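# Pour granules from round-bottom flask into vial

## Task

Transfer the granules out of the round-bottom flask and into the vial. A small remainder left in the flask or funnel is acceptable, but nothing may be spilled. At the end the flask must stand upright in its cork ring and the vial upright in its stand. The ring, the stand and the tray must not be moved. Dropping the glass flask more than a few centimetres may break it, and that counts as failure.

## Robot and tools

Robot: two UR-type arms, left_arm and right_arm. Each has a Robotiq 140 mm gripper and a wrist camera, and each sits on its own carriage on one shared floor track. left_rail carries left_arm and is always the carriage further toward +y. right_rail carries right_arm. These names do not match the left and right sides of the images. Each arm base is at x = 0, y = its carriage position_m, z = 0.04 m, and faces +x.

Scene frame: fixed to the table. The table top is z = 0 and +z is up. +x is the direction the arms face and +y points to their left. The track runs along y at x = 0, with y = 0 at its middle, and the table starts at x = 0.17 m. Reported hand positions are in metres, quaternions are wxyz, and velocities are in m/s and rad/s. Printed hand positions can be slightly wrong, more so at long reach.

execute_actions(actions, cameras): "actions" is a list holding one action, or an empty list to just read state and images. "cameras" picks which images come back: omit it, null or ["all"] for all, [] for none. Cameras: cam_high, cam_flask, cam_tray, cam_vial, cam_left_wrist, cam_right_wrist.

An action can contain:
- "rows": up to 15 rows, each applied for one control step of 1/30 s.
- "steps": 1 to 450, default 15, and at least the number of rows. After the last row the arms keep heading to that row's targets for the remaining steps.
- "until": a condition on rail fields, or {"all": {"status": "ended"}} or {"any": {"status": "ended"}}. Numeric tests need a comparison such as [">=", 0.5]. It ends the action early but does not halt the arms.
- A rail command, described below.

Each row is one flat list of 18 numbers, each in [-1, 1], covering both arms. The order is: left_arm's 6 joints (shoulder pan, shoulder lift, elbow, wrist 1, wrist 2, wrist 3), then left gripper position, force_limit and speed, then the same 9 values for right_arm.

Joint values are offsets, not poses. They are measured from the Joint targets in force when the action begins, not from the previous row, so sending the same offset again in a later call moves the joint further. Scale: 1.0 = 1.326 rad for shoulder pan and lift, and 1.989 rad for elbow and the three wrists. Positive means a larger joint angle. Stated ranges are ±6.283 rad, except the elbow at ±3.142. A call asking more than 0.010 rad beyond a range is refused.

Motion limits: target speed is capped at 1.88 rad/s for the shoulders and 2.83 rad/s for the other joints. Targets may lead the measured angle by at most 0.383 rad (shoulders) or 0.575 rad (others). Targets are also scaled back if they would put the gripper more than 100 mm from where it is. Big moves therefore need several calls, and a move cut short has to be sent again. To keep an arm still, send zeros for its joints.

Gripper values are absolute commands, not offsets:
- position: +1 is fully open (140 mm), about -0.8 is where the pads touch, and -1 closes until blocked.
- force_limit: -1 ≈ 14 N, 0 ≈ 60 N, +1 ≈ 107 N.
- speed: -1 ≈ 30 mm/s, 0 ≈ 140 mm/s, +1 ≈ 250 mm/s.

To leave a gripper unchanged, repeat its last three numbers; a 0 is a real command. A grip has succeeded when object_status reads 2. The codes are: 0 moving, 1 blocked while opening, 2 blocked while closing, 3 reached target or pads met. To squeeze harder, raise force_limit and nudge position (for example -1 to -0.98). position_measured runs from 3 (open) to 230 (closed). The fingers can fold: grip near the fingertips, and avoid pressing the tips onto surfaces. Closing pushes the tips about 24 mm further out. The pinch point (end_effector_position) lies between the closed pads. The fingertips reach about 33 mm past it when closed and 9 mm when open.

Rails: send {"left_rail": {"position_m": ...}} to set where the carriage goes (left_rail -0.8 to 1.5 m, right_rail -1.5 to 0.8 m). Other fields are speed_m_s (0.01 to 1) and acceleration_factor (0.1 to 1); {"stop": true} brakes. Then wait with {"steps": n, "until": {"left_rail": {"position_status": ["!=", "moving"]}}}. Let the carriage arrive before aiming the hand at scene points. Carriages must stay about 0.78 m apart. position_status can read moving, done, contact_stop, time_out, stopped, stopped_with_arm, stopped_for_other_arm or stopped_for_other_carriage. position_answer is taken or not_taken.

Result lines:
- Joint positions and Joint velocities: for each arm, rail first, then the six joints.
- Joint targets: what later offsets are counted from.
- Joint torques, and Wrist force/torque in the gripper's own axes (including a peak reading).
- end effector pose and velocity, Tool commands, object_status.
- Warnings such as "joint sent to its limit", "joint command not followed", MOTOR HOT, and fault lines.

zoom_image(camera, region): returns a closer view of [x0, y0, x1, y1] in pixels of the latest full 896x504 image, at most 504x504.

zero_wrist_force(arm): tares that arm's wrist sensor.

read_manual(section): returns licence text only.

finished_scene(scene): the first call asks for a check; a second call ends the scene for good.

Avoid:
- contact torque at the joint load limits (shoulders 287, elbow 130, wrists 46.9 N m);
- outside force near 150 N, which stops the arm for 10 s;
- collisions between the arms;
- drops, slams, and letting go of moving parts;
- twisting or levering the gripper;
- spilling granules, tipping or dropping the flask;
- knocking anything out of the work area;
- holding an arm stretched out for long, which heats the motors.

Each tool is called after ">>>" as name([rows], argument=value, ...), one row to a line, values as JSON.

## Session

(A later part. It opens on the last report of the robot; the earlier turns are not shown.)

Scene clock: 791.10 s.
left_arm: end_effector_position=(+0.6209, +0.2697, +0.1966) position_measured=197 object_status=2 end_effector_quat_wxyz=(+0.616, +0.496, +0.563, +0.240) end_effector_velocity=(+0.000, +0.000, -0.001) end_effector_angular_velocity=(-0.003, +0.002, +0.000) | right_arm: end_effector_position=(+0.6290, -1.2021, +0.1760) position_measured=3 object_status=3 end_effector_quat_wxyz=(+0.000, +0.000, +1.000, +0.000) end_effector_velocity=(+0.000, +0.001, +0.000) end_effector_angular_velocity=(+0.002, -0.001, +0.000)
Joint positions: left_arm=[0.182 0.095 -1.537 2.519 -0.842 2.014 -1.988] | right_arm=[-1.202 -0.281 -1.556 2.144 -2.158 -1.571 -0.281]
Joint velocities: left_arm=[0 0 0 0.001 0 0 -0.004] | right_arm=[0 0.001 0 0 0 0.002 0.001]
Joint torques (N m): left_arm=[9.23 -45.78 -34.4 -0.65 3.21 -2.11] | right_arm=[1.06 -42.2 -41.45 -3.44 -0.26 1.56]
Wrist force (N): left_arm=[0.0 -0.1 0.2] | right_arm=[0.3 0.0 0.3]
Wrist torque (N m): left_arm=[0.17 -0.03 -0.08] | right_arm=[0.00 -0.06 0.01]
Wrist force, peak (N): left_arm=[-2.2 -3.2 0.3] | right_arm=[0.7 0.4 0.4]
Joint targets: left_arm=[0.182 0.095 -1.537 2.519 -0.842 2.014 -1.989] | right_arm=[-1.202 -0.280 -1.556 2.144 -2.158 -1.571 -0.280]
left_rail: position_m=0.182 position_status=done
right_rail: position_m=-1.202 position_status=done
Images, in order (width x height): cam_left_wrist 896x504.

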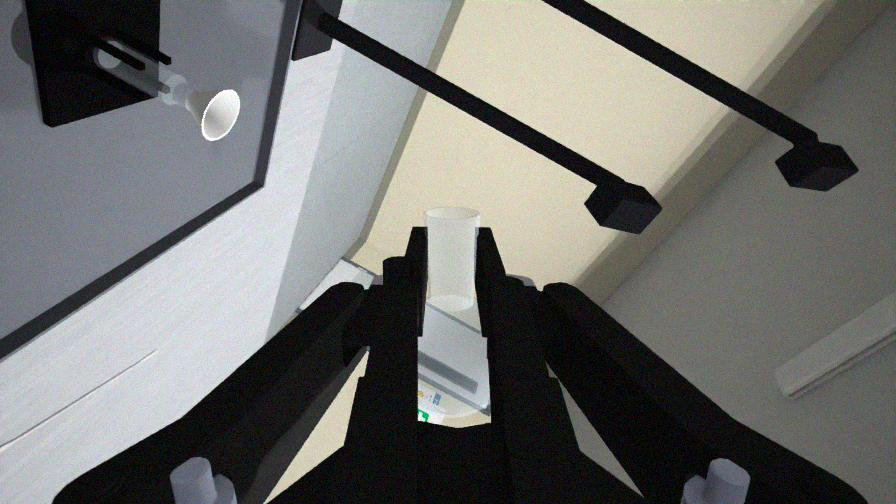

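>>> execute_actions([
  {"rows": [[0,0.0005,0.0001,-0.0004,0,-0.0005,-1,-0.4,-0.8,0,0,0,0,0,0,1,1,1],[0,0.0033,0.0004,-0.0026,0,-0.0035,-1,-0.4,-0.8,0,0,0,0,0,0,1,1,1],[0,0.0101,0.0012,-0.008,0,-0.0107,-1,-0.4,-0.8,0,0,0,0,0,0,1,1,1],[0,0.0212,0.0026,-0.0167,0,-0.0225,-1,-0.4,-0.8,0,0,0,0,0,0,1,1,1],[0,0.0365,0.0045,-0.0288,0,-0.0388,-1,-0.4,-0.8,0,0,0,0,0,0,1,1,1],[0,0.0552,0.0068,-0.0436,0,-0.0586,-1,-0.4,-0.8,0,0,0,0,0,0,1,1,1],[0,0.0761,0.0094,-0.0601,0,-0.0808,-1,-0.4,-0.8,0,0,0,0,0,0,1,1,1],[0,0.0978,0.012,-0.0772,0,-0.1038,-1,-0.4,-0.8,0,0,0,0,0,0,1,1,1],[0,0.1188,0.0146,-0.0938,0,-0.126,-1,-0.4,-0.8,0,0,0,0,0,0,1,1,1],[0,0.1375,0.0169,-0.1085,0,-0.1459,-1,-0.4,-0.8,0,0,0,0,0,0,1,1,1],[0,0.1528,0.0188,-0.1206,0,-0.1621,-1,-0.4,-0.8,0,0,0,0,0,0,1,1,1],[0,0.1639,0.0202,-0.1294,0,-0.1739,-1,-0.4,-0.8,0,0,0,0,0,0,1,1,1],[0,0.1706,0.021,-0.1347,0,-0.1811,-1,-0.4,-0.8,0,0,0,0,0,0,1,1,1],[0,0.1735,0.0213,-0.137,0,-0.1841,-1,-0.4,-0.8,0,0,0,0,0,0,1,1,1],[0,0.173968,0.021403,-0.137382,0,-0.184612,-1,-0.4,-0.8,0,0,0,0,0,0,1,1,1]], "steps": 22},
], cameras=["cam_vial", "cam_tray", "cam_left_wrist"])

Scene clock: 830.83 s.
left_arm: end_effector_position=(+0.6203, +0.2696, +0.1076) position_measured=197 object_status=2 end_effector_quat_wxyz=(+0.650, +0.385, +0.644, +0.123) end_effector_velocity=(+0.000, +0.000, -0.001) end_effector_angular_velocity=(-0.003, +0.001, +0.001) | right_arm: end_effector_position=(+0.6290, -1.2021, +0.1760) position_measured=3 object_status=3 end_effector_quat_wxyz=(+0.000, +0.000, +1.000, +0.000) end_effector_velocity=(+0.001, +0.000, +0.001) end_effector_angular_velocity=(-0.001, -0.002, +0.000)
Joint positions: left_arm=[0.182 0.095 -1.307 2.561 -1.115 2.014 -2.355] | right_arm=[-1.202 -0.281 -1.556 2.144 -2.158 -1.571 -0.281]
Joint velocities: left_arm=[0 0 0.002 0 -0.002 0 -0.003] | right_arm=[0 0 -0.001 -0.001 -0.001 0 0]
Joint torques (N m): left_arm=[-6.56 -27.21 -4 -3.75 0.05 -2.89] | right_arm=[2.67 -43.14 -40.45 -3.09 -0.6 1.95]
Wrist force (N): left_arm=[0.0 -0.2 -0.1] | right_arm=[0.4 0.1 0.3]
Wrist torque (N m): left_arm=[0.06 -0.08 -0.06] | right_arm=[0.02 -0.09 0.00]
Wrist force, peak (N): left_arm=[1.4 -1.6 0.7] | right_arm=[0.8 0.1 0.2]
Joint targets: left_arm=[0.182 0.095 -1.307 2.561 -1.115 2.014 -2.356] | right_arm=[-1.202 -0.280 -1.556 2.144 -2.158 -1.571 -0.280]
left_rail: position_m=0.182 position_status=done
right_rail: position_m=-1.202 position_status=done
Images, in order (width x height): cam_tray 896x504, cam_vial 896x504, cam_left_wrist 896x504.

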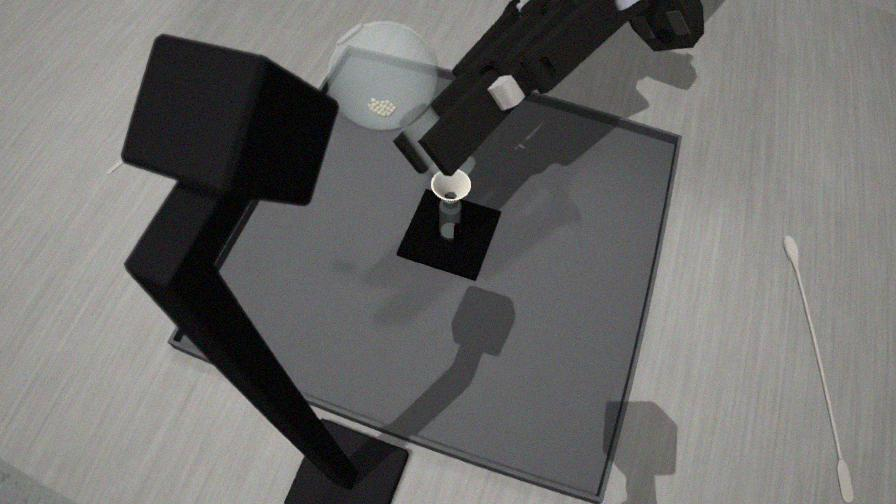

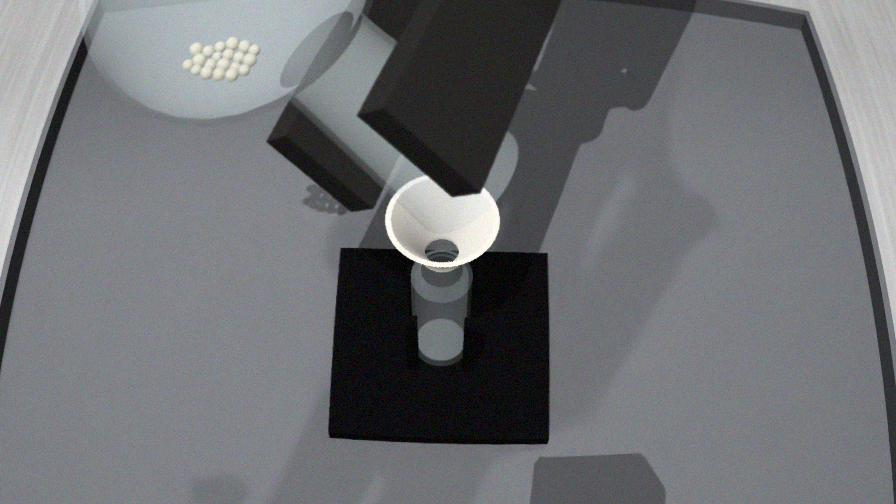

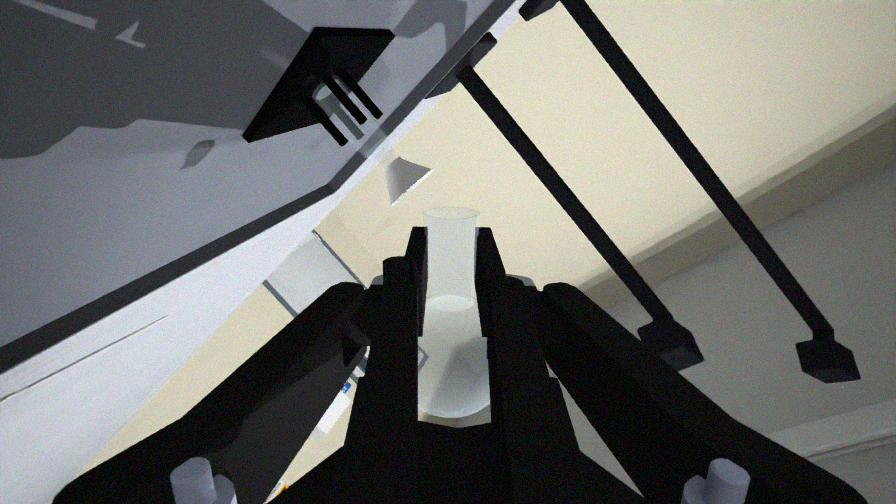

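>>> zoom_image(camera="cam_left_wrist", region=[376, 140, 496, 230])

>>> zoom_image(camera="cam_vial", region=[340, 100, 560, 300])

Scaled by 4.200 from the camera's 896x504 image, which has a finer 1280x720 frame.

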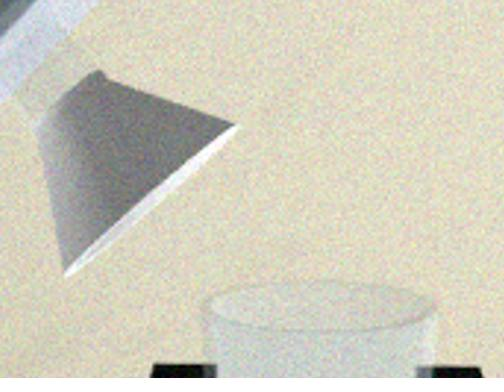

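Scaled by 2.291 from the camera's 896x504 image, which has a finer 1280x720 frame.

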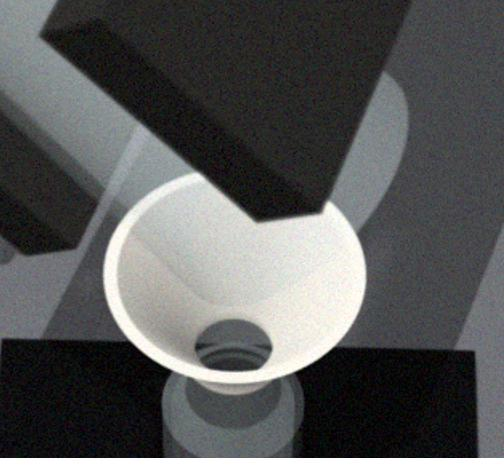

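>>> execute_actions([
  {"rows": [[0,0.0001,0,0,0,-0.0002,-1,-0.4,-0.8,0,0,0,0,0,0,1,1,1],[0,0.0004,0,-0.0003,0,-0.0012,-1,-0.4,-0.8,0,0,0,0,0,0,1,1,1],[0.0001,0.0012,0.0001,-0.0009,0,-0.0036,-1,-0.4,-0.8,0,0,0,0,0,0,1,1,1],[0.0002,0.0026,0.0001,-0.0019,0,-0.0075,-1,-0.4,-0.8,0,0,0,0,0,0,1,1,1],[0.0003,0.0045,0.0002,-0.0032,0,-0.0129,-1,-0.4,-0.8,0,0,0,0,0,0,1,1,1],[0.0005,0.0068,0.0004,-0.0049,0,-0.0195,-1,-0.4,-0.8,0,0,0,0,0,0,1,1,1],[0.0007,0.0094,0.0005,-0.0068,0,-0.0269,-1,-0.4,-0.8,0,0,0,0,0,0,1,1,1],[0.0008,0.0121,0.0006,-0.0087,0,-0.0345,-1,-0.4,-0.8,0,0,0,0,0,0,1,1,1],[0.001,0.0147,0.0008,-0.0105,0,-0.0419,-1,-0.4,-0.8,0,0,0,0,0,0,1,1,1],[0.0012,0.017,0.0009,-0.0122,0,-0.0485,-1,-0.4,-0.8,0,0,0,0,0,0,1,1,1],[0.0013,0.0189,0.001,-0.0136,0,-0.0539,-1,-0.4,-0.8,0,0,0,0,0,0,1,1,1],[0.0014,0.0202,0.0011,-0.0146,0,-0.0579,-1,-0.4,-0.8,0,0,0,0,0,0,1,1,1],[0.0015,0.0211,0.0011,-0.0152,0,-0.0602,-1,-0.4,-0.8,0,0,0,0,0,0,1,1,1],[0.0015,0.0214,0.0011,-0.0154,0,-0.0613,-1,-0.4,-0.8,0,0,0,0,0,0,1,1,1],[0.001508,0.021485,0.001131,-0.015455,0,-0.061425,-1,-0.4,-0.8,0,0,0,0,0,0,1,1,1]], "steps": 20},
], cameras=["cam_vial", "cam_left_wrist"])

>>> zoom_image(camera="cam_left_wrist", region=[376, 160, 496, 250])

Scene clock: 903.10 s.
left_arm: end_effector_position=(+0.6202, +0.2709, +0.0976) position_measured=197 object_status=2 end_effector_quat_wxyz=(+0.656, +0.345, +0.666, +0.084) end_effector_velocity=(+0.000, +0.000, +0.000) end_effector_angular_velocity=(-0.003, +0.001, +0.001) | right_arm: end_effector_position=(+0.6290, -1.2021, +0.1760) position_measured=3 object_status=3 end_effector_quat_wxyz=(+0.000, +0.000, +1.000, +0.000) end_effector_velocity=(+0.000, -0.001, -0.001) end_effector_angular_velocity=(+0.000, +0.003, -0.001)
Joint positions: left_arm=[0.182 0.097 -1.278 2.563 -1.146 2.014 -2.477] | right_arm=[-1.202 -0.281 -1.556 2.144 -2.158 -1.571 -0.281]
Joint velocities: left_arm=[0 0 0.001 0 -0.001 0 -0.003] | right_arm=[0 -0.001 0.003 -0.001 0.001 -0.001 0]
Joint torques (N m): left_arm=[12.27 -30.01 -4.73 -4.13 -1.56 -2.19] | right_arm=[1.31 -44.57 -39.95 -2.76 -0.24 2.84]
Wrist force (N): left_arm=[-0.4 0.0 0.0] | right_arm=[0.2 0.3 0.2]
Wrist torque (N m): left_arm=[0.06 -0.01 -0.08] | right_arm=[0.07 -0.04 0.00]
Wrist force, peak (N): left_arm=[0.0 -1.0 0.4] | right_arm=[0.7 0.4 0.2]
Joint targets: left_arm=[0.182 0.097 -1.278 2.563 -1.146 2.014 -2.478] | right_arm=[-1.202 -0.280 -1.556 2.144 -2.158 -1.571 -0.280]
left_rail: position_m=0.182 position_status=done
right_rail: position_m=-1.202 position_status=done
Images, in order (width x height): cam_vial 896x504, cam_left_wrist 896x504.

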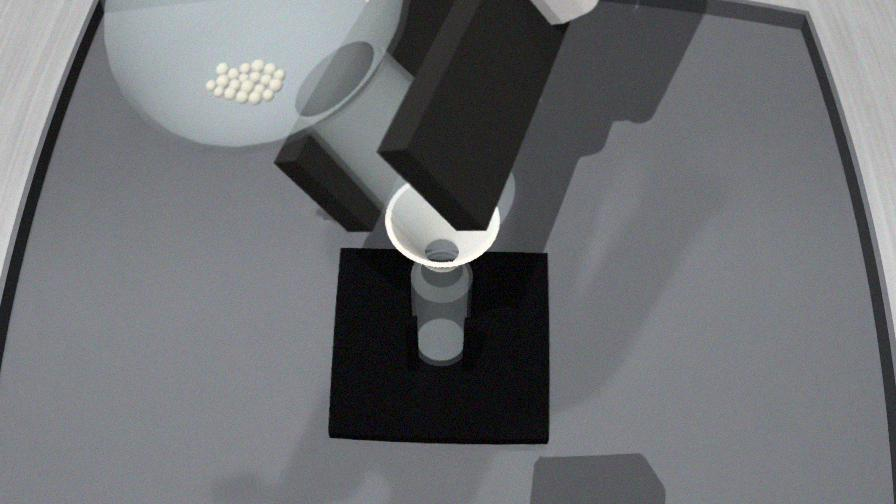

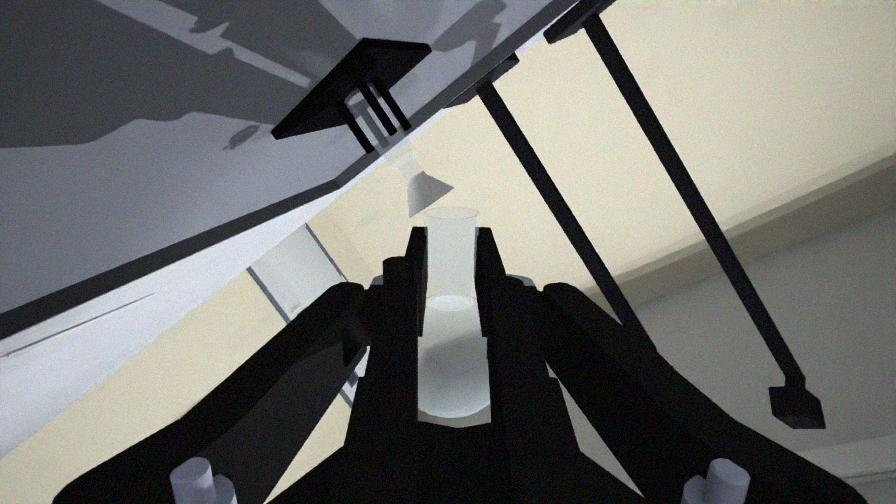

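Scaled by 4.200 from the camera's 896x504 image, which has a finer 1280x720 frame.

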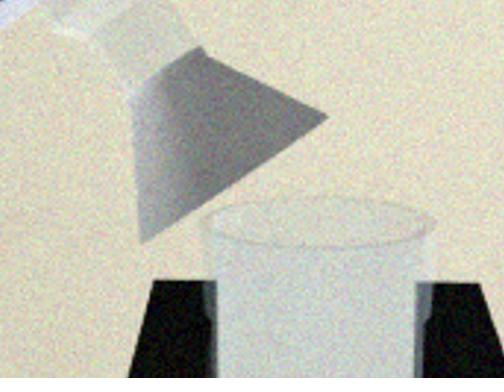

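>>> execute_actions([
  {"rows": [[0,0,0,0,0,-0.0018,-1,-0.4,-0.8,0,0,0,0,0,0,1,1,1],[0,0,0,0,0,-0.007,-1,-0.4,-0.8,0,0,0,0,0,0,1,1,1],[0,0,0,0,0,-0.0176,-1,-0.4,-0.8,0,0,0,0,0,0,1,1,1],[0,0,0,0,0,-0.0281,-1,-0.4,-0.8,0,0,0,0,0,0,1,1,1],[0,0,0,0,0,-0.0333,-1,-0.4,-0.8,0,0,0,0,0,0,1,1,1],[0,0,0,0,0,-0.0351,-1,-0.4,-0.8,0,0,0,0,0,0,1,1,1]], "steps": 15},
], cameras=["cam_vial"])

Scene clock: 930.87 s.
left_arm: end_effector_position=(+0.6202, +0.2709, +0.0975) position_measured=197 object_status=2 end_effector_quat_wxyz=(+0.659, +0.321, +0.678, +0.061) end_effector_velocity=(+0.000, +0.000, +0.000) end_effector_angular_velocity=(-0.003, +0.001, -0.001) | right_arm: end_effector_position=(+0.6290, -1.2021, +0.1760) position_measured=3 object_status=3 end_effector_quat_wxyz=(+0.000, +0.000, +1.000, +0.000) end_effector_velocity=(+0.000, +0.001, +0.000) end_effector_angular_velocity=(+0.000, +0.001, +0.001)
Joint positions: left_arm=[0.182 0.097 -1.278 2.563 -1.146 2.014 -2.547] | right_arm=[-1.202 -0.281 -1.556 2.144 -2.158 -1.571 -0.281]
Joint velocities: left_arm=[0 0 0 0 0 0.001 -0.003] | right_arm=[0 0.001 0.001 -0.001 0.001 0 0]
Joint torques (N m): left_arm=[9.67 -29.83 -15.7 -2.82 -1.53 -2.9] | right_arm=[0.82 -43.69 -39.29 -3.1 -0.25 2.7]
Wrist force (N): left_arm=[0.0 0.2 -0.4] | right_arm=[0.2 0.1 0.5]
Wrist torque (N m): left_arm=[0.07 -0.10 -0.10] | right_arm=[0.02 -0.02 0.00]
Wrist force, peak (N): left_arm=[-0.5 -0.4 -0.4] | right_arm=[0.5 -0.1 0.3]
Joint targets: left_arm=[0.182 0.097 -1.278 2.563 -1.146 2.014 -2.548] | right_arm=[-1.202 -0.280 -1.556 2.144 -2.158 -1.571 -0.280]
left_rail: position_m=0.182 position_status=done
right_rail: position_m=-1.202 position_status=done
Images, in order (width x height): cam_vial 896x504.

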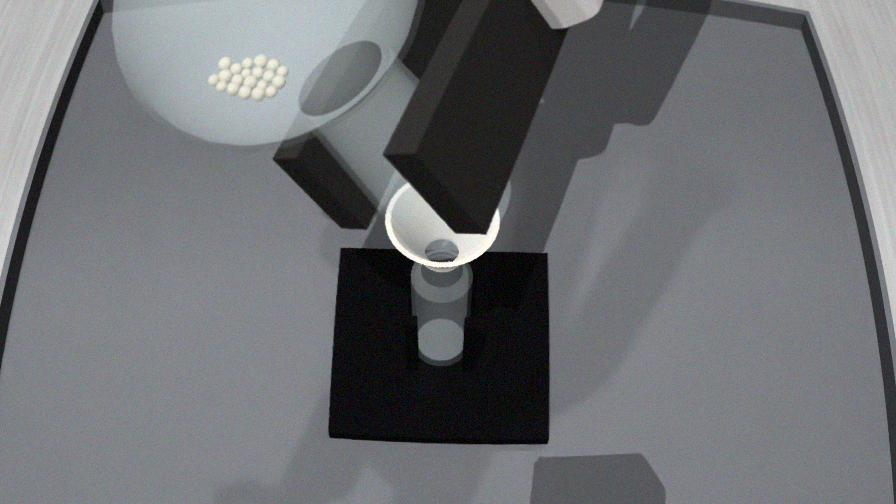

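>>> execute_actions([
  {"rows": [[0,0,0,0,0,-0.0011,-1,-0.4,-0.8,0,0,0,0,0,0,1,1,1],[0,0,0,0,0,-0.0044,-1,-0.4,-0.8,0,0,0,0,0,0,1,1,1],[0,0,0,0,0,-0.011,-1,-0.4,-0.8,0,0,0,0,0,0,1,1,1],[0,0,0,0,0,-0.0175,-1,-0.4,-0.8,0,0,0,0,0,0,1,1,1],[0,0,0,0,0,-0.0208,-1,-0.4,-0.8,0,0,0,0,0,0,1,1,1],[0,0,0,0,0,-0.0219,-1,-0.4,-0.8,0,0,0,0,0,0,1,1,1]], "steps": 15},
], cameras=["cam_vial"])

Scene clock: 937.77 s.
left_arm: end_effector_position=(+0.6202, +0.2709, +0.0975) position_measured=197 object_status=2 end_effector_quat_wxyz=(+0.660, +0.306, +0.685, +0.046) end_effector_velocity=(+0.000, +0.000, +0.000) end_effector_angular_velocity=(-0.003, +0.000, -0.001) | right_arm: end_effector_position=(+0.6290, -1.2021, +0.1760) position_measured=3 object_status=3 end_effector_quat_wxyz=(+0.000, +0.000, +1.000, +0.000) end_effector_velocity=(+0.000, -0.001, +0.000) end_effector_angular_velocity=(-0.001, +0.000, +0.000)
Joint positions: left_arm=[0.182 0.097 -1.278 2.563 -1.146 2.014 -2.591] | right_arm=[-1.202 -0.281 -1.556 2.144 -2.158 -1.571 -0.281]
Joint velocities: left_arm=[0 0 0 0 0 0.001 -0.003] | right_arm=[0 0 -0.001 0 0 -0.001 0]
Joint torques (N m): left_arm=[6.99 -32.04 -20.28 -1.19 -1.39 -2.77] | right_arm=[3.84 -43.91 -38.44 -3 -0.33 3.12]
Wrist force (N): left_arm=[-0.1 -0.2 0.0] | right_arm=[0.2 0.0 0.0]
Wrist torque (N m): left_arm=[0.00 -0.09 -0.08] | right_arm=[-0.01 -0.04 0.00]
Wrist force, peak (N): left_arm=[0.8 -0.3 -0.2] | right_arm=[0.5 -0.3 0.5]
Joint targets: left_arm=[0.182 0.097 -1.278 2.563 -1.146 2.014 -2.591] | right_arm=[-1.202 -0.280 -1.556 2.144 -2.158 -1.571 -0.280]
left_rail: position_m=0.182 position_status=done
right_rail: position_m=-1.202 position_status=done
Images, in order (width x height): cam_vial 896x504.

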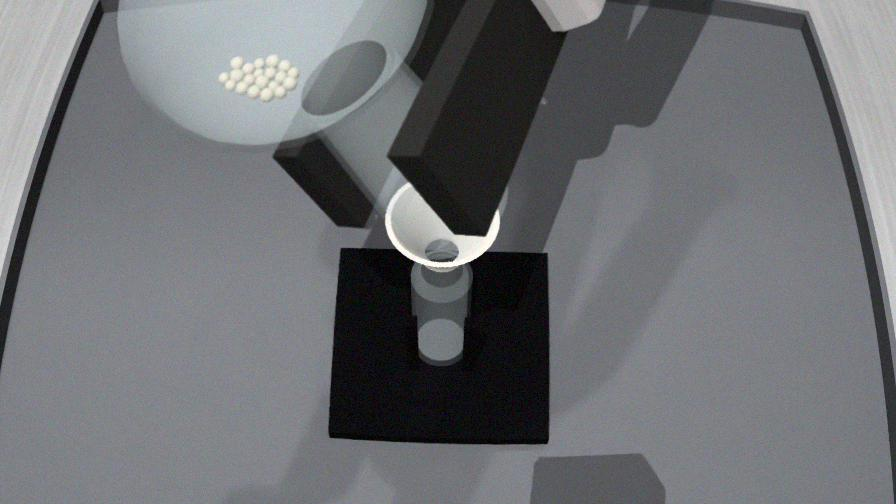

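>>> execute_actions([
  {"rows": [[0,0,0,0,0,-0.0004,-1,-0.4,-0.8,0,0,0,0,0,0,1,1,1],[0,0,0,0,0,-0.0018,-1,-0.4,-0.8,0,0,0,0,0,0,1,1,1],[0,0,0,0,0,-0.0044,-1,-0.4,-0.8,0,0,0,0,0,0,1,1,1],[0,0,0,0,0,-0.007,-1,-0.4,-0.8,0,0,0,0,0,0,1,1,1],[0,0,0,0,0,-0.0083,-1,-0.4,-0.8,0,0,0,0,0,0,1,1,1],[0,0,0,0,0,-0.0088,-1,-0.4,-0.8,0,0,0,0,0,0,1,1,1]], "steps": 15},
], cameras=["cam_vial"])

Scene clock: 943.93 s.
left_arm: end_effector_position=(+0.6202, +0.2709, +0.0975) position_measured=197 object_status=2 end_effector_quat_wxyz=(+0.660, +0.300, +0.687, +0.041) end_effector_velocity=(+0.000, -0.001, +0.000) end_effector_angular_velocity=(-0.004, +0.002, -0.001) | right_arm: end_effector_position=(+0.6290, -1.2021, +0.1760) position_measured=3 object_status=3 end_effector_quat_wxyz=(+0.000, +0.000, +1.000, +0.000) end_effector_velocity=(+0.001, +0.000, +0.001) end_effector_angular_velocity=(-0.001, -0.003, +0.001)
Joint positions: left_arm=[0.182 0.097 -1.278 2.563 -1.146 2.014 -2.608] | right_arm=[-1.202 -0.281 -1.556 2.144 -2.158 -1.571 -0.281]
Joint velocities: left_arm=[0 0 0 0 0 0.001 -0.004] | right_arm=[0 0.001 -0.001 -0.001 -0.001 0 0]
Joint torques (N m): left_arm=[5.61 -31.95 -16.78 -1.52 -1.5 -2.58] | right_arm=[3.2 -43.14 -39.01 -3.01 -0.5 3.13]
Wrist force (N): left_arm=[0.3 -0.4 -0.2] | right_arm=[0.2 0.5 -0.1]
Wrist torque (N m): left_arm=[-0.06 -0.17 -0.07] | right_arm=[0.12 -0.04 0.01]
Wrist force, peak (N): left_arm=[0.0 -0.9 -0.3] | right_arm=[0.8 0.1 0.1]
Joint targets: left_arm=[0.182 0.097 -1.278 2.563 -1.146 2.014 -2.609] | right_arm=[-1.202 -0.280 -1.556 2.144 -2.158 -1.571 -0.280]
left_rail: position_m=0.182 position_status=done
right_rail: position_m=-1.202 position_status=done
Images, in order (width x height): cam_vial 896x504.

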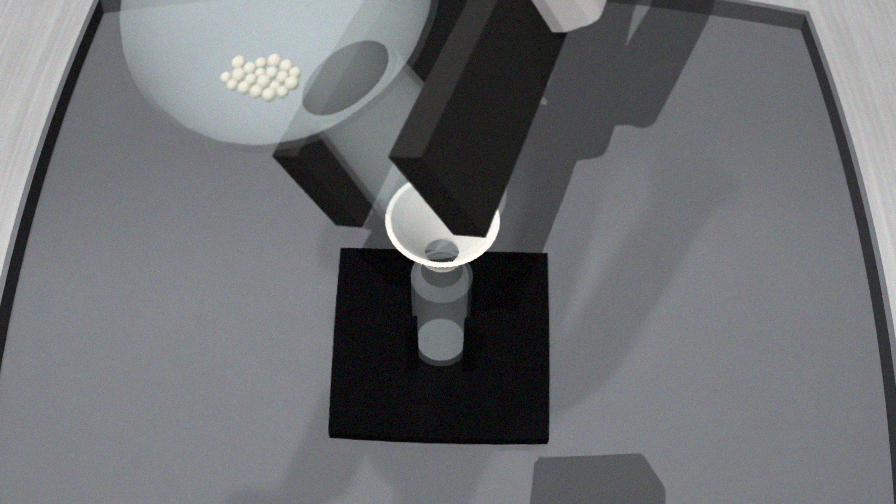

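>>> execute_actions([
  {"rows": [[0,0,0,0,0,-0.0004,-1,-0.4,-0.8,0,0,0,0,0,0,1,1,1],[0,0,0,0,0,-0.0018,-1,-0.4,-0.8,0,0,0,0,0,0,1,1,1],[0,0,0,0,0,-0.0044,-1,-0.4,-0.8,0,0,0,0,0,0,1,1,1],[0,0,0,0,0,-0.007,-1,-0.4,-0.8,0,0,0,0,0,0,1,1,1],[0,0,0,0,0,-0.0083,-1,-0.4,-0.8,0,0,0,0,0,0,1,1,1],[0,0,0,0,0,-0.0088,-1,-0.4,-0.8,0,0,0,0,0,0,1,1,1]], "steps": 15},
], cameras=["cam_vial"])

Scene clock: 949.30 s.
left_arm: end_effector_position=(+0.6202, +0.2709, +0.0975) position_measured=197 object_status=2 end_effector_quat_wxyz=(+0.660, +0.294, +0.690, +0.035) end_effector_velocity=(+0.000, +0.000, +0.000) end_effector_angular_velocity=(-0.003, +0.002, +0.001) | right_arm: end_effector_position=(+0.6290, -1.2021, +0.1760) position_measured=3 object_status=3 end_effector_quat_wxyz=(+0.000, +0.000, +1.000, +0.000) end_effector_velocity=(+0.000, +0.001, -0.001) end_effector_angular_velocity=(+0.001, +0.001, +0.000)
Joint positions: left_arm=[0.182 0.097 -1.278 2.563 -1.146 2.014 -2.626] | right_arm=[-1.202 -0.281 -1.556 2.144 -2.158 -1.571 -0.28]
Joint velocities: left_arm=[0 0 0 0 0 0 -0.003] | right_arm=[0 0.001 0.002 0 0 0.001 0.001]
Joint torques (N m): left_arm=[2.56 -31.63 -13.11 -1.37 -1.37 -2.23] | right_arm=[3.91 -44.79 -39.91 -3.17 -0.43 3.08]
Wrist force (N): left_arm=[-0.1 -0.3 -0.3] | right_arm=[0.3 0.0 0.0]
Wrist torque (N m): left_arm=[-0.03 -0.09 -0.08] | right_arm=[0.00 -0.05 0.00]
Wrist force, peak (N): left_arm=[0.0 -0.7 -0.6] | right_arm=[0.6 0.3 0.2]
Joint targets: left_arm=[0.182 0.097 -1.278 2.563 -1.146 2.014 -2.626] | right_arm=[-1.202 -0.280 -1.556 2.144 -2.158 -1.571 -0.280]
left_rail: position_m=0.182 position_status=done
right_rail: position_m=-1.202 position_status=done
Images, in order (width x height): cam_vial 896x504.

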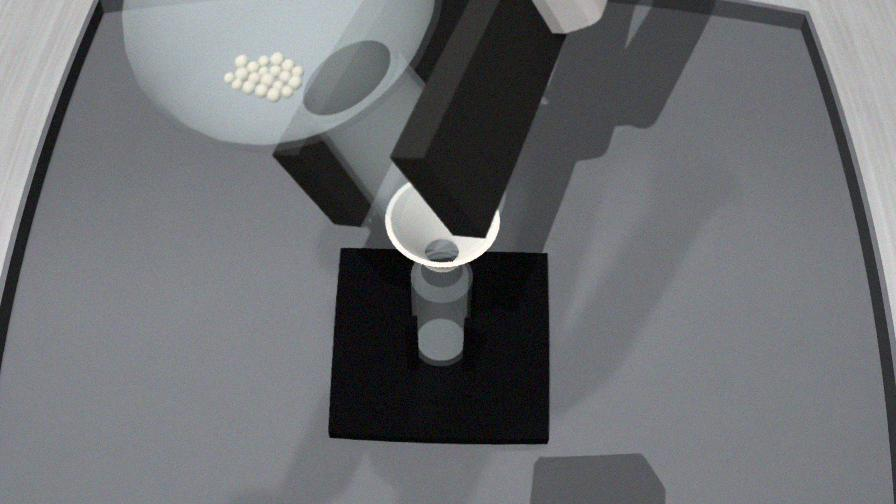

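>>> execute_actions([
  {"rows": [[0,0,0,0,0,-0.0004,-1,-0.4,-0.8,0,0,0,0,0,0,1,1,1],[0,0,0,0,0,-0.0018,-1,-0.4,-0.8,0,0,0,0,0,0,1,1,1],[0,0,0,0,0,-0.0044,-1,-0.4,-0.8,0,0,0,0,0,0,1,1,1],[0,0,0,0,0,-0.007,-1,-0.4,-0.8,0,0,0,0,0,0,1,1,1],[0,0,0,0,0,-0.0083,-1,-0.4,-0.8,0,0,0,0,0,0,1,1,1],[0,0,0,0,0,-0.0088,-1,-0.4,-0.8,0,0,0,0,0,0,1,1,1]], "steps": 15},
], cameras=["cam_vial"])

Scene clock: 954.77 s.
left_arm: end_effector_position=(+0.6202, +0.2709, +0.0975) position_measured=197 object_status=2 end_effector_quat_wxyz=(+0.661, +0.288, +0.693, +0.029) end_effector_velocity=(-0.001, +0.000, -0.001) end_effector_angular_velocity=(-0.001, +0.002, +0.001) | right_arm: end_effector_position=(+0.6290, -1.2021, +0.1760) position_measured=3 object_status=3 end_effector_quat_wxyz=(+0.000, +0.000, +1.000, +0.000) end_effector_velocity=(+0.001, -0.002, +0.002) end_effector_angular_velocity=(-0.001, -0.003, -0.002)
Joint positions: left_arm=[0.182 0.097 -1.278 2.563 -1.146 2.014 -2.643] | right_arm=[-1.202 -0.281 -1.556 2.144 -2.158 -1.571 -0.28]
Joint velocities: left_arm=[0 0 0 0.001 0 0 -0.001] | right_arm=[0 -0.002 -0.002 -0.002 0.001 0 0]
Joint torques (N m): left_arm=[0.98 -33.99 -10.21 -1.14 -1.14 -2.39] | right_arm=[-2.23 -45.26 -40.09 -3.37 -0.39 2.37]
Wrist force (N): left_arm=[0.6 -0.4 -0.3] | right_arm=[0.5 0.0 -0.3]
Wrist torque (N m): left_arm=[-0.07 -0.24 -0.10] | right_arm=[0.00 -0.11 0.01]
Wrist force, peak (N): left_arm=[-0.1 -0.4 -0.8] | right_arm=[0.5 0.4 0.5]
Joint targets: left_arm=[0.182 0.097 -1.278 2.563 -1.146 2.014 -2.644] | right_arm=[-1.202 -0.280 -1.556 2.144 -2.158 -1.571 -0.280]
left_rail: position_m=0.182 position_status=done
right_rail: position_m=-1.202 position_status=done
Images, in order (width x height): cam_vial 896x504.

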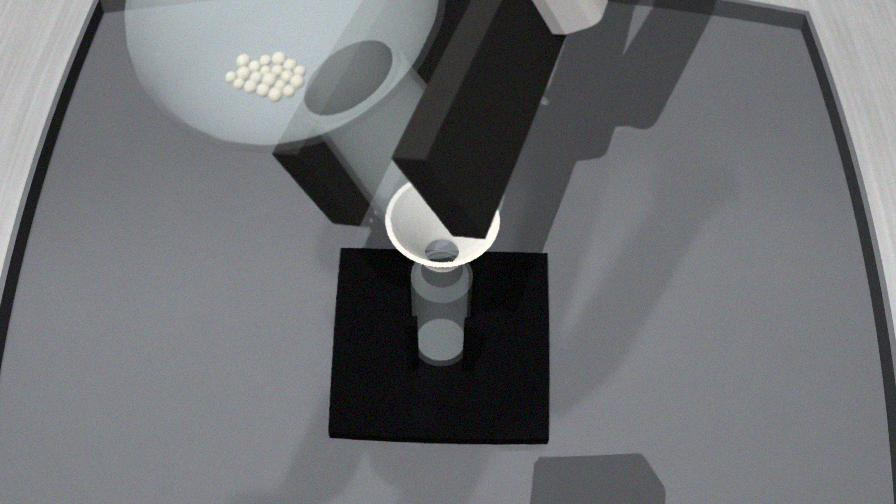

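>>> execute_actions([
  {"rows": [[0,0,0,0,0,-0.0004,-1,-0.4,-0.8,0,0,0,0,0,0,1,1,1],[0,0,0,0,0,-0.0018,-1,-0.4,-0.8,0,0,0,0,0,0,1,1,1],[0,0,0,0,0,-0.0044,-1,-0.4,-0.8,0,0,0,0,0,0,1,1,1],[0,0,0,0,0,-0.007,-1,-0.4,-0.8,0,0,0,0,0,0,1,1,1],[0,0,0,0,0,-0.0083,-1,-0.4,-0.8,0,0,0,0,0,0,1,1,1],[0,0,0,0,0,-0.0088,-1,-0.4,-0.8,0,0,0,0,0,0,1,1,1]], "steps": 15},
], cameras=["cam_vial"])

Scene clock: 966.43 s.
left_arm: end_effector_position=(+0.6202, +0.2709, +0.0975) position_measured=197 object_status=2 end_effector_quat_wxyz=(+0.661, +0.282, +0.695, +0.023) end_effector_velocity=(+0.000, -0.001, +0.000) end_effector_angular_velocity=(+0.000, +0.001, -0.001) | right_arm: end_effector_position=(+0.6290, -1.2021, +0.1760) position_measured=3 object_status=3 end_effector_quat_wxyz=(+0.000, +0.000, +1.000, +0.000) end_effector_velocity=(+0.000, +0.000, +0.001) end_effector_angular_velocity=(+0.000, -0.001, +0.000)
Joint positions: left_arm=[0.182 0.097 -1.278 2.563 -1.146 2.014 -2.661] | right_arm=[-1.202 -0.281 -1.556 2.144 -2.158 -1.571 -0.28]
Joint velocities: left_arm=[0 -0.001 0 0 0 0 0] | right_arm=[0 0.001 0 -0.001 0.001 0 0]
Joint torques (N m): left_arm=[-5.06 -36.02 -5.2 -1.3 -1.18 -1.84] | right_arm=[3.46 -46.05 -40.6 -2.93 -0.43 2.82]
Wrist force (N): left_arm=[0.3 0.3 -0.5] | right_arm=[0.3 0.3 -0.2]
Wrist torque (N m): left_arm=[0.09 -0.17 -0.11] | right_arm=[0.07 -0.07 0.01]
Wrist force, peak (N): left_arm=[-0.3 0.0 -0.9] | right_arm=[0.5 0.5 0.4]
Joint targets: left_arm=[0.182 0.097 -1.278 2.563 -1.146 2.014 -2.661] | right_arm=[-1.202 -0.280 -1.556 2.144 -2.158 -1.571 -0.280]
left_rail: position_m=0.182 position_status=done
right_rail: position_m=-1.202 position_status=done
Images, in order (width x height): cam_vial 896x504.

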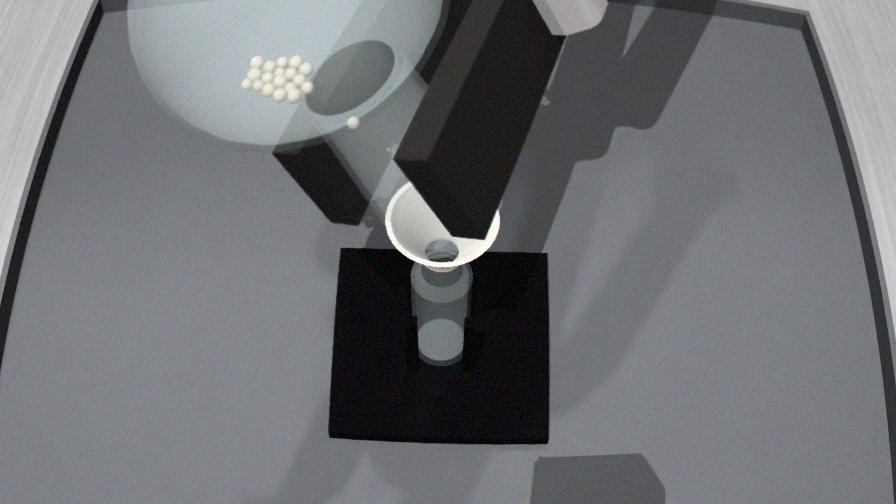

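>>> execute_actions(actions=[], cameras=["cam_vial"])

Scene clock: 971.90 s.
left_arm: end_effector_position=(+0.6202, +0.2709, +0.0975) position_measured=197 object_status=2 end_effector_quat_wxyz=(+0.661, +0.282, +0.695, +0.023) end_effector_velocity=(+0.000, +0.000, +0.000) end_effector_angular_velocity=(-0.001, +0.001, +0.000) | right_arm: end_effector_position=(+0.6290, -1.2021, +0.1760) position_measured=3 object_status=3 end_effector_quat_wxyz=(+0.000, +0.000, +1.000, +0.000) end_effector_velocity=(+0.000, +0.000, +0.000) end_effector_angular_velocity=(-0.001, +0.000, +0.000)
Joint positions: left_arm=[0.182 0.097 -1.278 2.563 -1.146 2.014 -2.661] | right_arm=[-1.202 -0.281 -1.556 2.144 -2.158 -1.571 -0.281]
Joint velocities: left_arm=[0 -0.001 0 0 0 0 -0.001] | right_arm=[0 0 0 -0.001 0 -0.001 0]
Joint torques (N m): left_arm=[-6.08 -37.54 -6.19 -1.19 -1.02 -2.13] | right_arm=[1.59 -49.27 -38.88 -3.06 -0.46 2.3]
Wrist force (N): left_arm=[0.0 -0.1 -0.4] | right_arm=[0.1 -0.1 0.3]
Wrist torque (N m): left_arm=[-0.01 -0.12 -0.11] | right_arm=[-0.03 -0.02 0.01]
Wrist force, peak (N): left_arm=[0.5 -0.4 -0.7] | right_arm=[0.5 0.7 0.0]
Joint targets: left_arm=[0.182 0.097 -1.278 2.563 -1.146 2.014 -2.661] | right_arm=[-1.202 -0.280 -1.556 2.144 -2.158 -1.571 -0.280]
Tool commands: left_gripper/position=-1.0 left_gripper/force_limit=-0.4 left_gripper/speed=-0.8 right_gripper/position=+1.0 right_gripper/force_limit=+1.0 right_gripper/speed=+1.0
left_rail: position_m=0.182 position_status=done
right_rail: position_m=-1.202 position_status=done
Images, in order (width x height): cam_vial 896x504.

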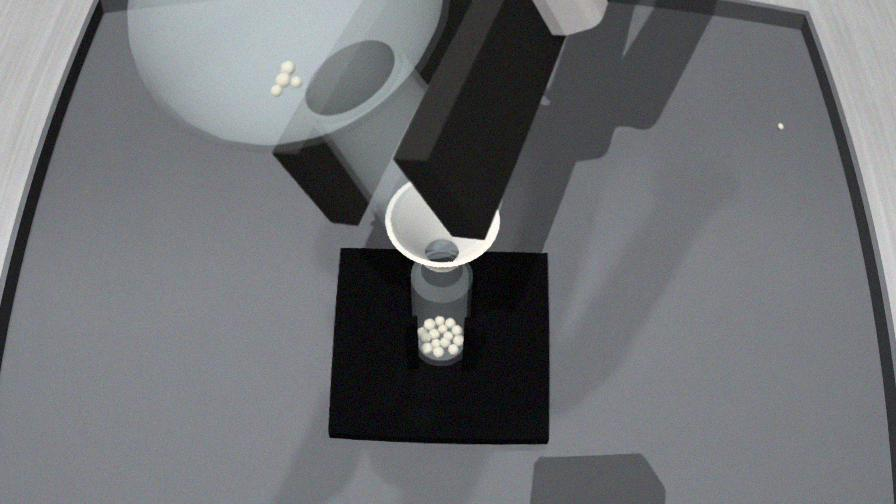

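I'll check the current state before continuing the pour.

>>> execute_actions(actions=[], cameras=["cam_vial"])

Scene clock: 1006.30 s.
left_arm: end_effector_position=(+0.6202, +0.2709, +0.0975) position_measured=197 object_status=2 end_effector_quat_wxyz=(+0.661, +0.282, +0.695, +0.023) end_effector_velocity=(+0.000, +0.000, +0.000) end_effector_angular_velocity=(+0.000, -0.001, +0.001) | right_arm: end_effector_position=(+0.6290, -1.2021, +0.1760) position_measured=3 object_status=3 end_effector_quat_wxyz=(+0.000, +0.000, +1.000, +0.000) end_effector_velocity=(+0.001, -0.001, +0.002) end_effector_angular_velocity=(-0.001, -0.004, -0.001)
Joint positions: left_arm=[0.182 0.097 -1.278 2.563 -1.146 2.014 -2.661] | right_arm=[-1.202 -0.281 -1.556 2.144 -2.158 -1.571 -0.28]
Joint velocities: left_arm=[0 0 0 0 0 0 0] | right_arm=[0 -0.001 -0.003 0 -0.001 0 -0.001]
Joint torques (N m): left_arm=[-5.05 -42.68 -7.5 -1.15 -0.41 -1.61] | right_arm=[3.01 -46.51 -38.54 -3.55 -1.15 2.94]
Wrist force (N): left_arm=[-0.1 -0.1 -0.5] | right_arm=[0.3 0.1 0.2]
Wrist torque (N m): left_arm=[-0.01 -0.08 -0.10] | right_arm=[0.01 -0.05 0.01]
Wrist force, peak (N): left_arm=[0.7 -0.7 -0.5] | right_arm=[0.7 0.3 0.4]
Joint targets: left_arm=[0.182 0.097 -1.278 2.563 -1.146 2.014 -2.661] | right_arm=[-1.202 -0.280 -1.556 2.144 -2.158 -1.571 -0.280]
Tool commands: left_gripper/position=-1.0 left_gripper/force_limit=-0.4 left_gripper/speed=-0.8 right_gripper/position=+1.0 right_gripper/force_limit=+1.0 right_gripper/speed=+1.0
left_rail: position_m=0.182 position_status=done
right_rail: position_m=-1.202 position_status=done
Images, in order (width x height): cam_vial 896x504.

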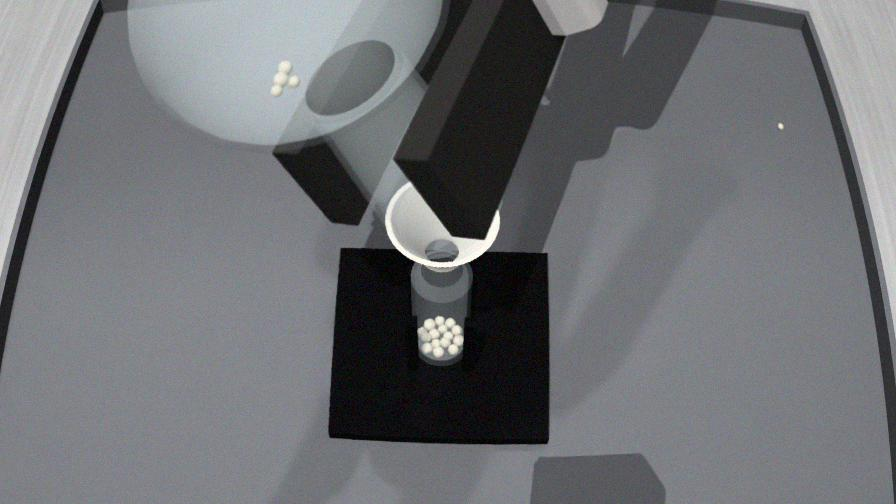

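>>> execute_actions([
  {"rows":[[0,0,0,0,0,-0.00066,-1,-0.4,-0.8,0,0,0,0,0,0,1,1,1],[0,0,0,0,0,-0.00263,-1,-0.4,-0.8,0,0,0,0,0,0,1,1,1],[0,0,0,0,0,-0.00658,-1,-0.4,-0.8,0,0,0,0,0,0,1,1,1],[0,0,0,0,0,-0.01053,-1,-0.4,-0.8,0,0,0,0,0,0,1,1,1],[0,0,0,0,0,-0.0125,-1,-0.4,-0.8,0,0,0,0,0,0,1,1,1],[0,0,0,0,0,-0.01316,-1,-0.4,-0.8,0,0,0,0,0,0,1,1,1]],"steps":20},
], cameras=["cam_vial"])

Scene clock: 1016.77 s.
left_arm: end_effector_position=(+0.6202, +0.2709, +0.0975) position_measured=197 object_status=2 end_effector_quat_wxyz=(+0.661, +0.273, +0.699, +0.015) end_effector_velocity=(+0.001, +0.000, +0.000) end_effector_angular_velocity=(-0.001, +0.000, +0.001) | right_arm: end_effector_position=(+0.6290, -1.2021, +0.1760) position_measured=3 object_status=3 end_effector_quat_wxyz=(+0.000, +0.000, +1.000, +0.000) end_effector_velocity=(+0.001, +0.001, +0.000) end_effector_angular_velocity=(+0.000, -0.001, +0.002)
Joint positions: left_arm=[0.182 0.097 -1.278 2.563 -1.146 2.014 -2.687] | right_arm=[-1.202 -0.281 -1.556 2.144 -2.158 -1.571 -0.281]
Joint velocities: left_arm=[0 0 0 0 0 -0.001 -0.002] | right_arm=[0 0.002 0.001 -0.001 -0.001 0 0]
Joint torques (N m): left_arm=[-4.83 -42.98 -7.44 -1.26 -0.3 -2.35] | right_arm=[1.06 -47.35 -39.35 -3.83 -0.93 2.93]
Wrist force (N): left_arm=[0.1 -0.4 -0.4] | right_arm=[0.2 0.2 0.1]
Wrist torque (N m): left_arm=[-0.06 -0.14 -0.09] | right_arm=[0.05 -0.03 0.01]
Wrist force, peak (N): left_arm=[0.3 -0.5 -0.8] | right_arm=[0.2 0.5 0.4]
Joint targets: left_arm=[0.182 0.097 -1.278 2.563 -1.146 2.014 -2.687] | right_arm=[-1.202 -0.280 -1.556 2.144 -2.158 -1.571 -0.280]
left_rail: position_m=0.182 position_status=done
right_rail: position_m=-1.202 position_status=done
Images, in order (width x height): cam_vial 896x504.

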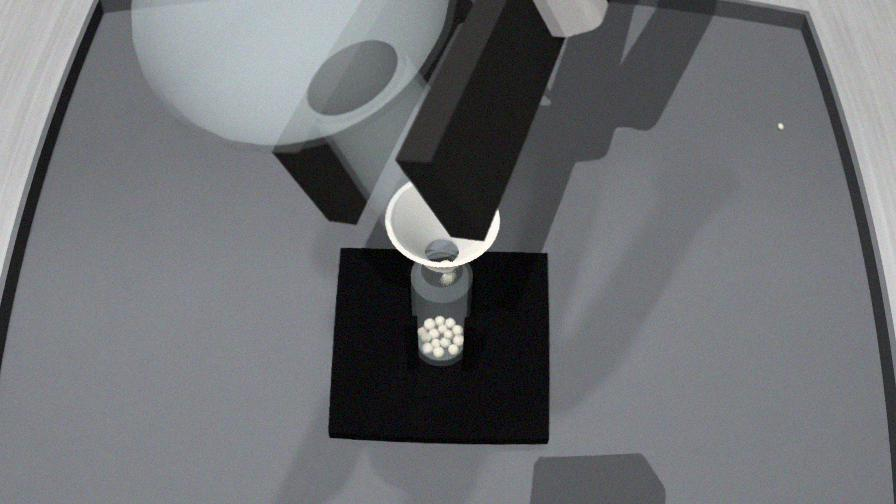

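>>> zoom_image(camera="cam_vial", region=[340, 160, 560, 380])

>>> execute_actions(actions=[], cameras=["cam_vial", "cam_tray"])

Scaled by 2.291 from the camera's 896x504 image, which has a finer 1280x720 frame.

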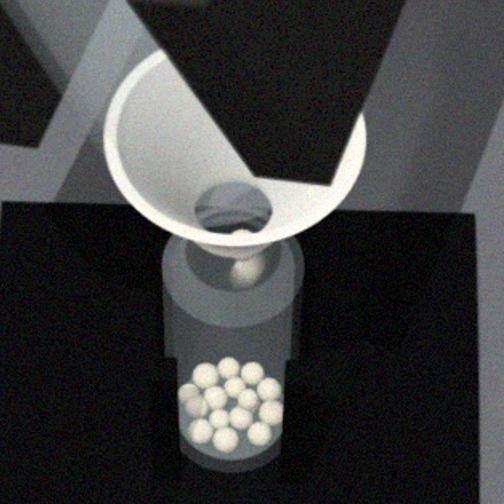

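Scene clock: 1020.63 s.
left_arm: end_effector_position=(+0.6202, +0.2709, +0.0975) position_measured=197 object_status=2 end_effector_quat_wxyz=(+0.661, +0.273, +0.699, +0.015) end_effector_velocity=(+0.000, +0.000, +0.000) end_effector_angular_velocity=(+0.001, -0.001, -0.001) | right_arm: end_effector_position=(+0.6290, -1.2021, +0.1760) position_measured=3 object_status=3 end_effector_quat_wxyz=(+0.000, +0.000, +1.000, +0.000) end_effector_velocity=(+0.001, -0.001, +0.001) end_effector_angular_velocity=(+0.000, -0.001, -0.002)
Joint positions: left_arm=[0.182 0.097 -1.278 2.563 -1.146 2.014 -2.687] | right_arm=[-1.202 -0.281 -1.556 2.144 -2.158 -1.571 -0.281]
Joint velocities: left_arm=[0 0 0 0 -0.001 0.001 0.002] | right_arm=[0 -0.001 -0.001 -0.001 0 0 0.001]
Joint torques (N m): left_arm=[-4.68 -43.18 -7.9 -1.1 -0.17 -2.14] | right_arm=[3.77 -45.89 -39.51 -3.84 -1.2 2.98]
Wrist force (N): left_arm=[-0.3 -0.3 -0.6] | right_arm=[0.3 0.4 0.2]
Wrist torque (N m): left_arm=[-0.04 -0.06 -0.08] | right_arm=[0.08 -0.06 0.00]
Wrist force, peak (N): left_arm=[-0.1 -0.2 -1.0] | right_arm=[-0.1 0.6 0.4]
Joint targets: left_arm=[0.182 0.097 -1.278 2.563 -1.146 2.014 -2.687] | right_arm=[-1.202 -0.280 -1.556 2.144 -2.158 -1.571 -0.280]
Tool commands: left_gripper/position=-1.0 left_gripper/force_limit=-0.4 left_gripper/speed=-0.8 right_gripper/position=+1.0 right_gripper/force_limit=+1.0 right_gripper/speed=+1.0
left_rail: position_m=0.182 position_status=done
right_rail: position_m=-1.202 position_status=done
Images, in order (width x height): cam_tray 896x504, cam_vial 896x504.

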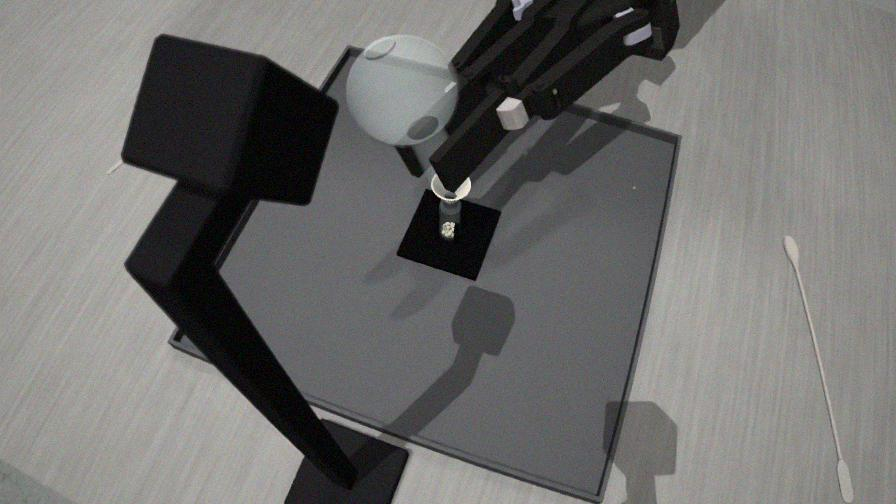

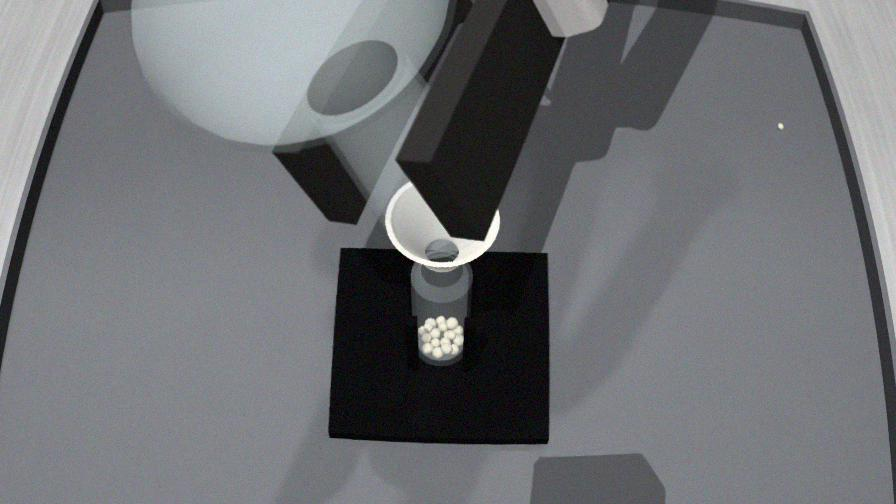

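>>> zoom_image(camera="cam_vial", region=[120, 0, 560, 380])

Scaled by 1.145 from the camera's 896x504 image, which has a finer 1280x720 frame.

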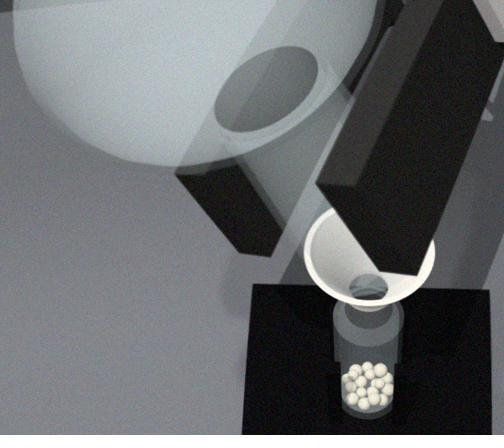

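>>> zoom_image(camera="cam_tray", region=[330, 20, 510, 260])

Scaled by 2.100 from the camera's 896x504 image, which has a finer 1280x720 frame.

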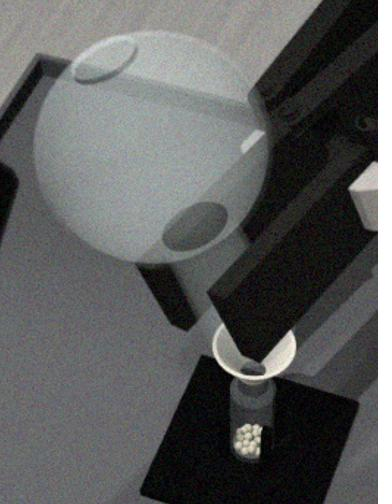

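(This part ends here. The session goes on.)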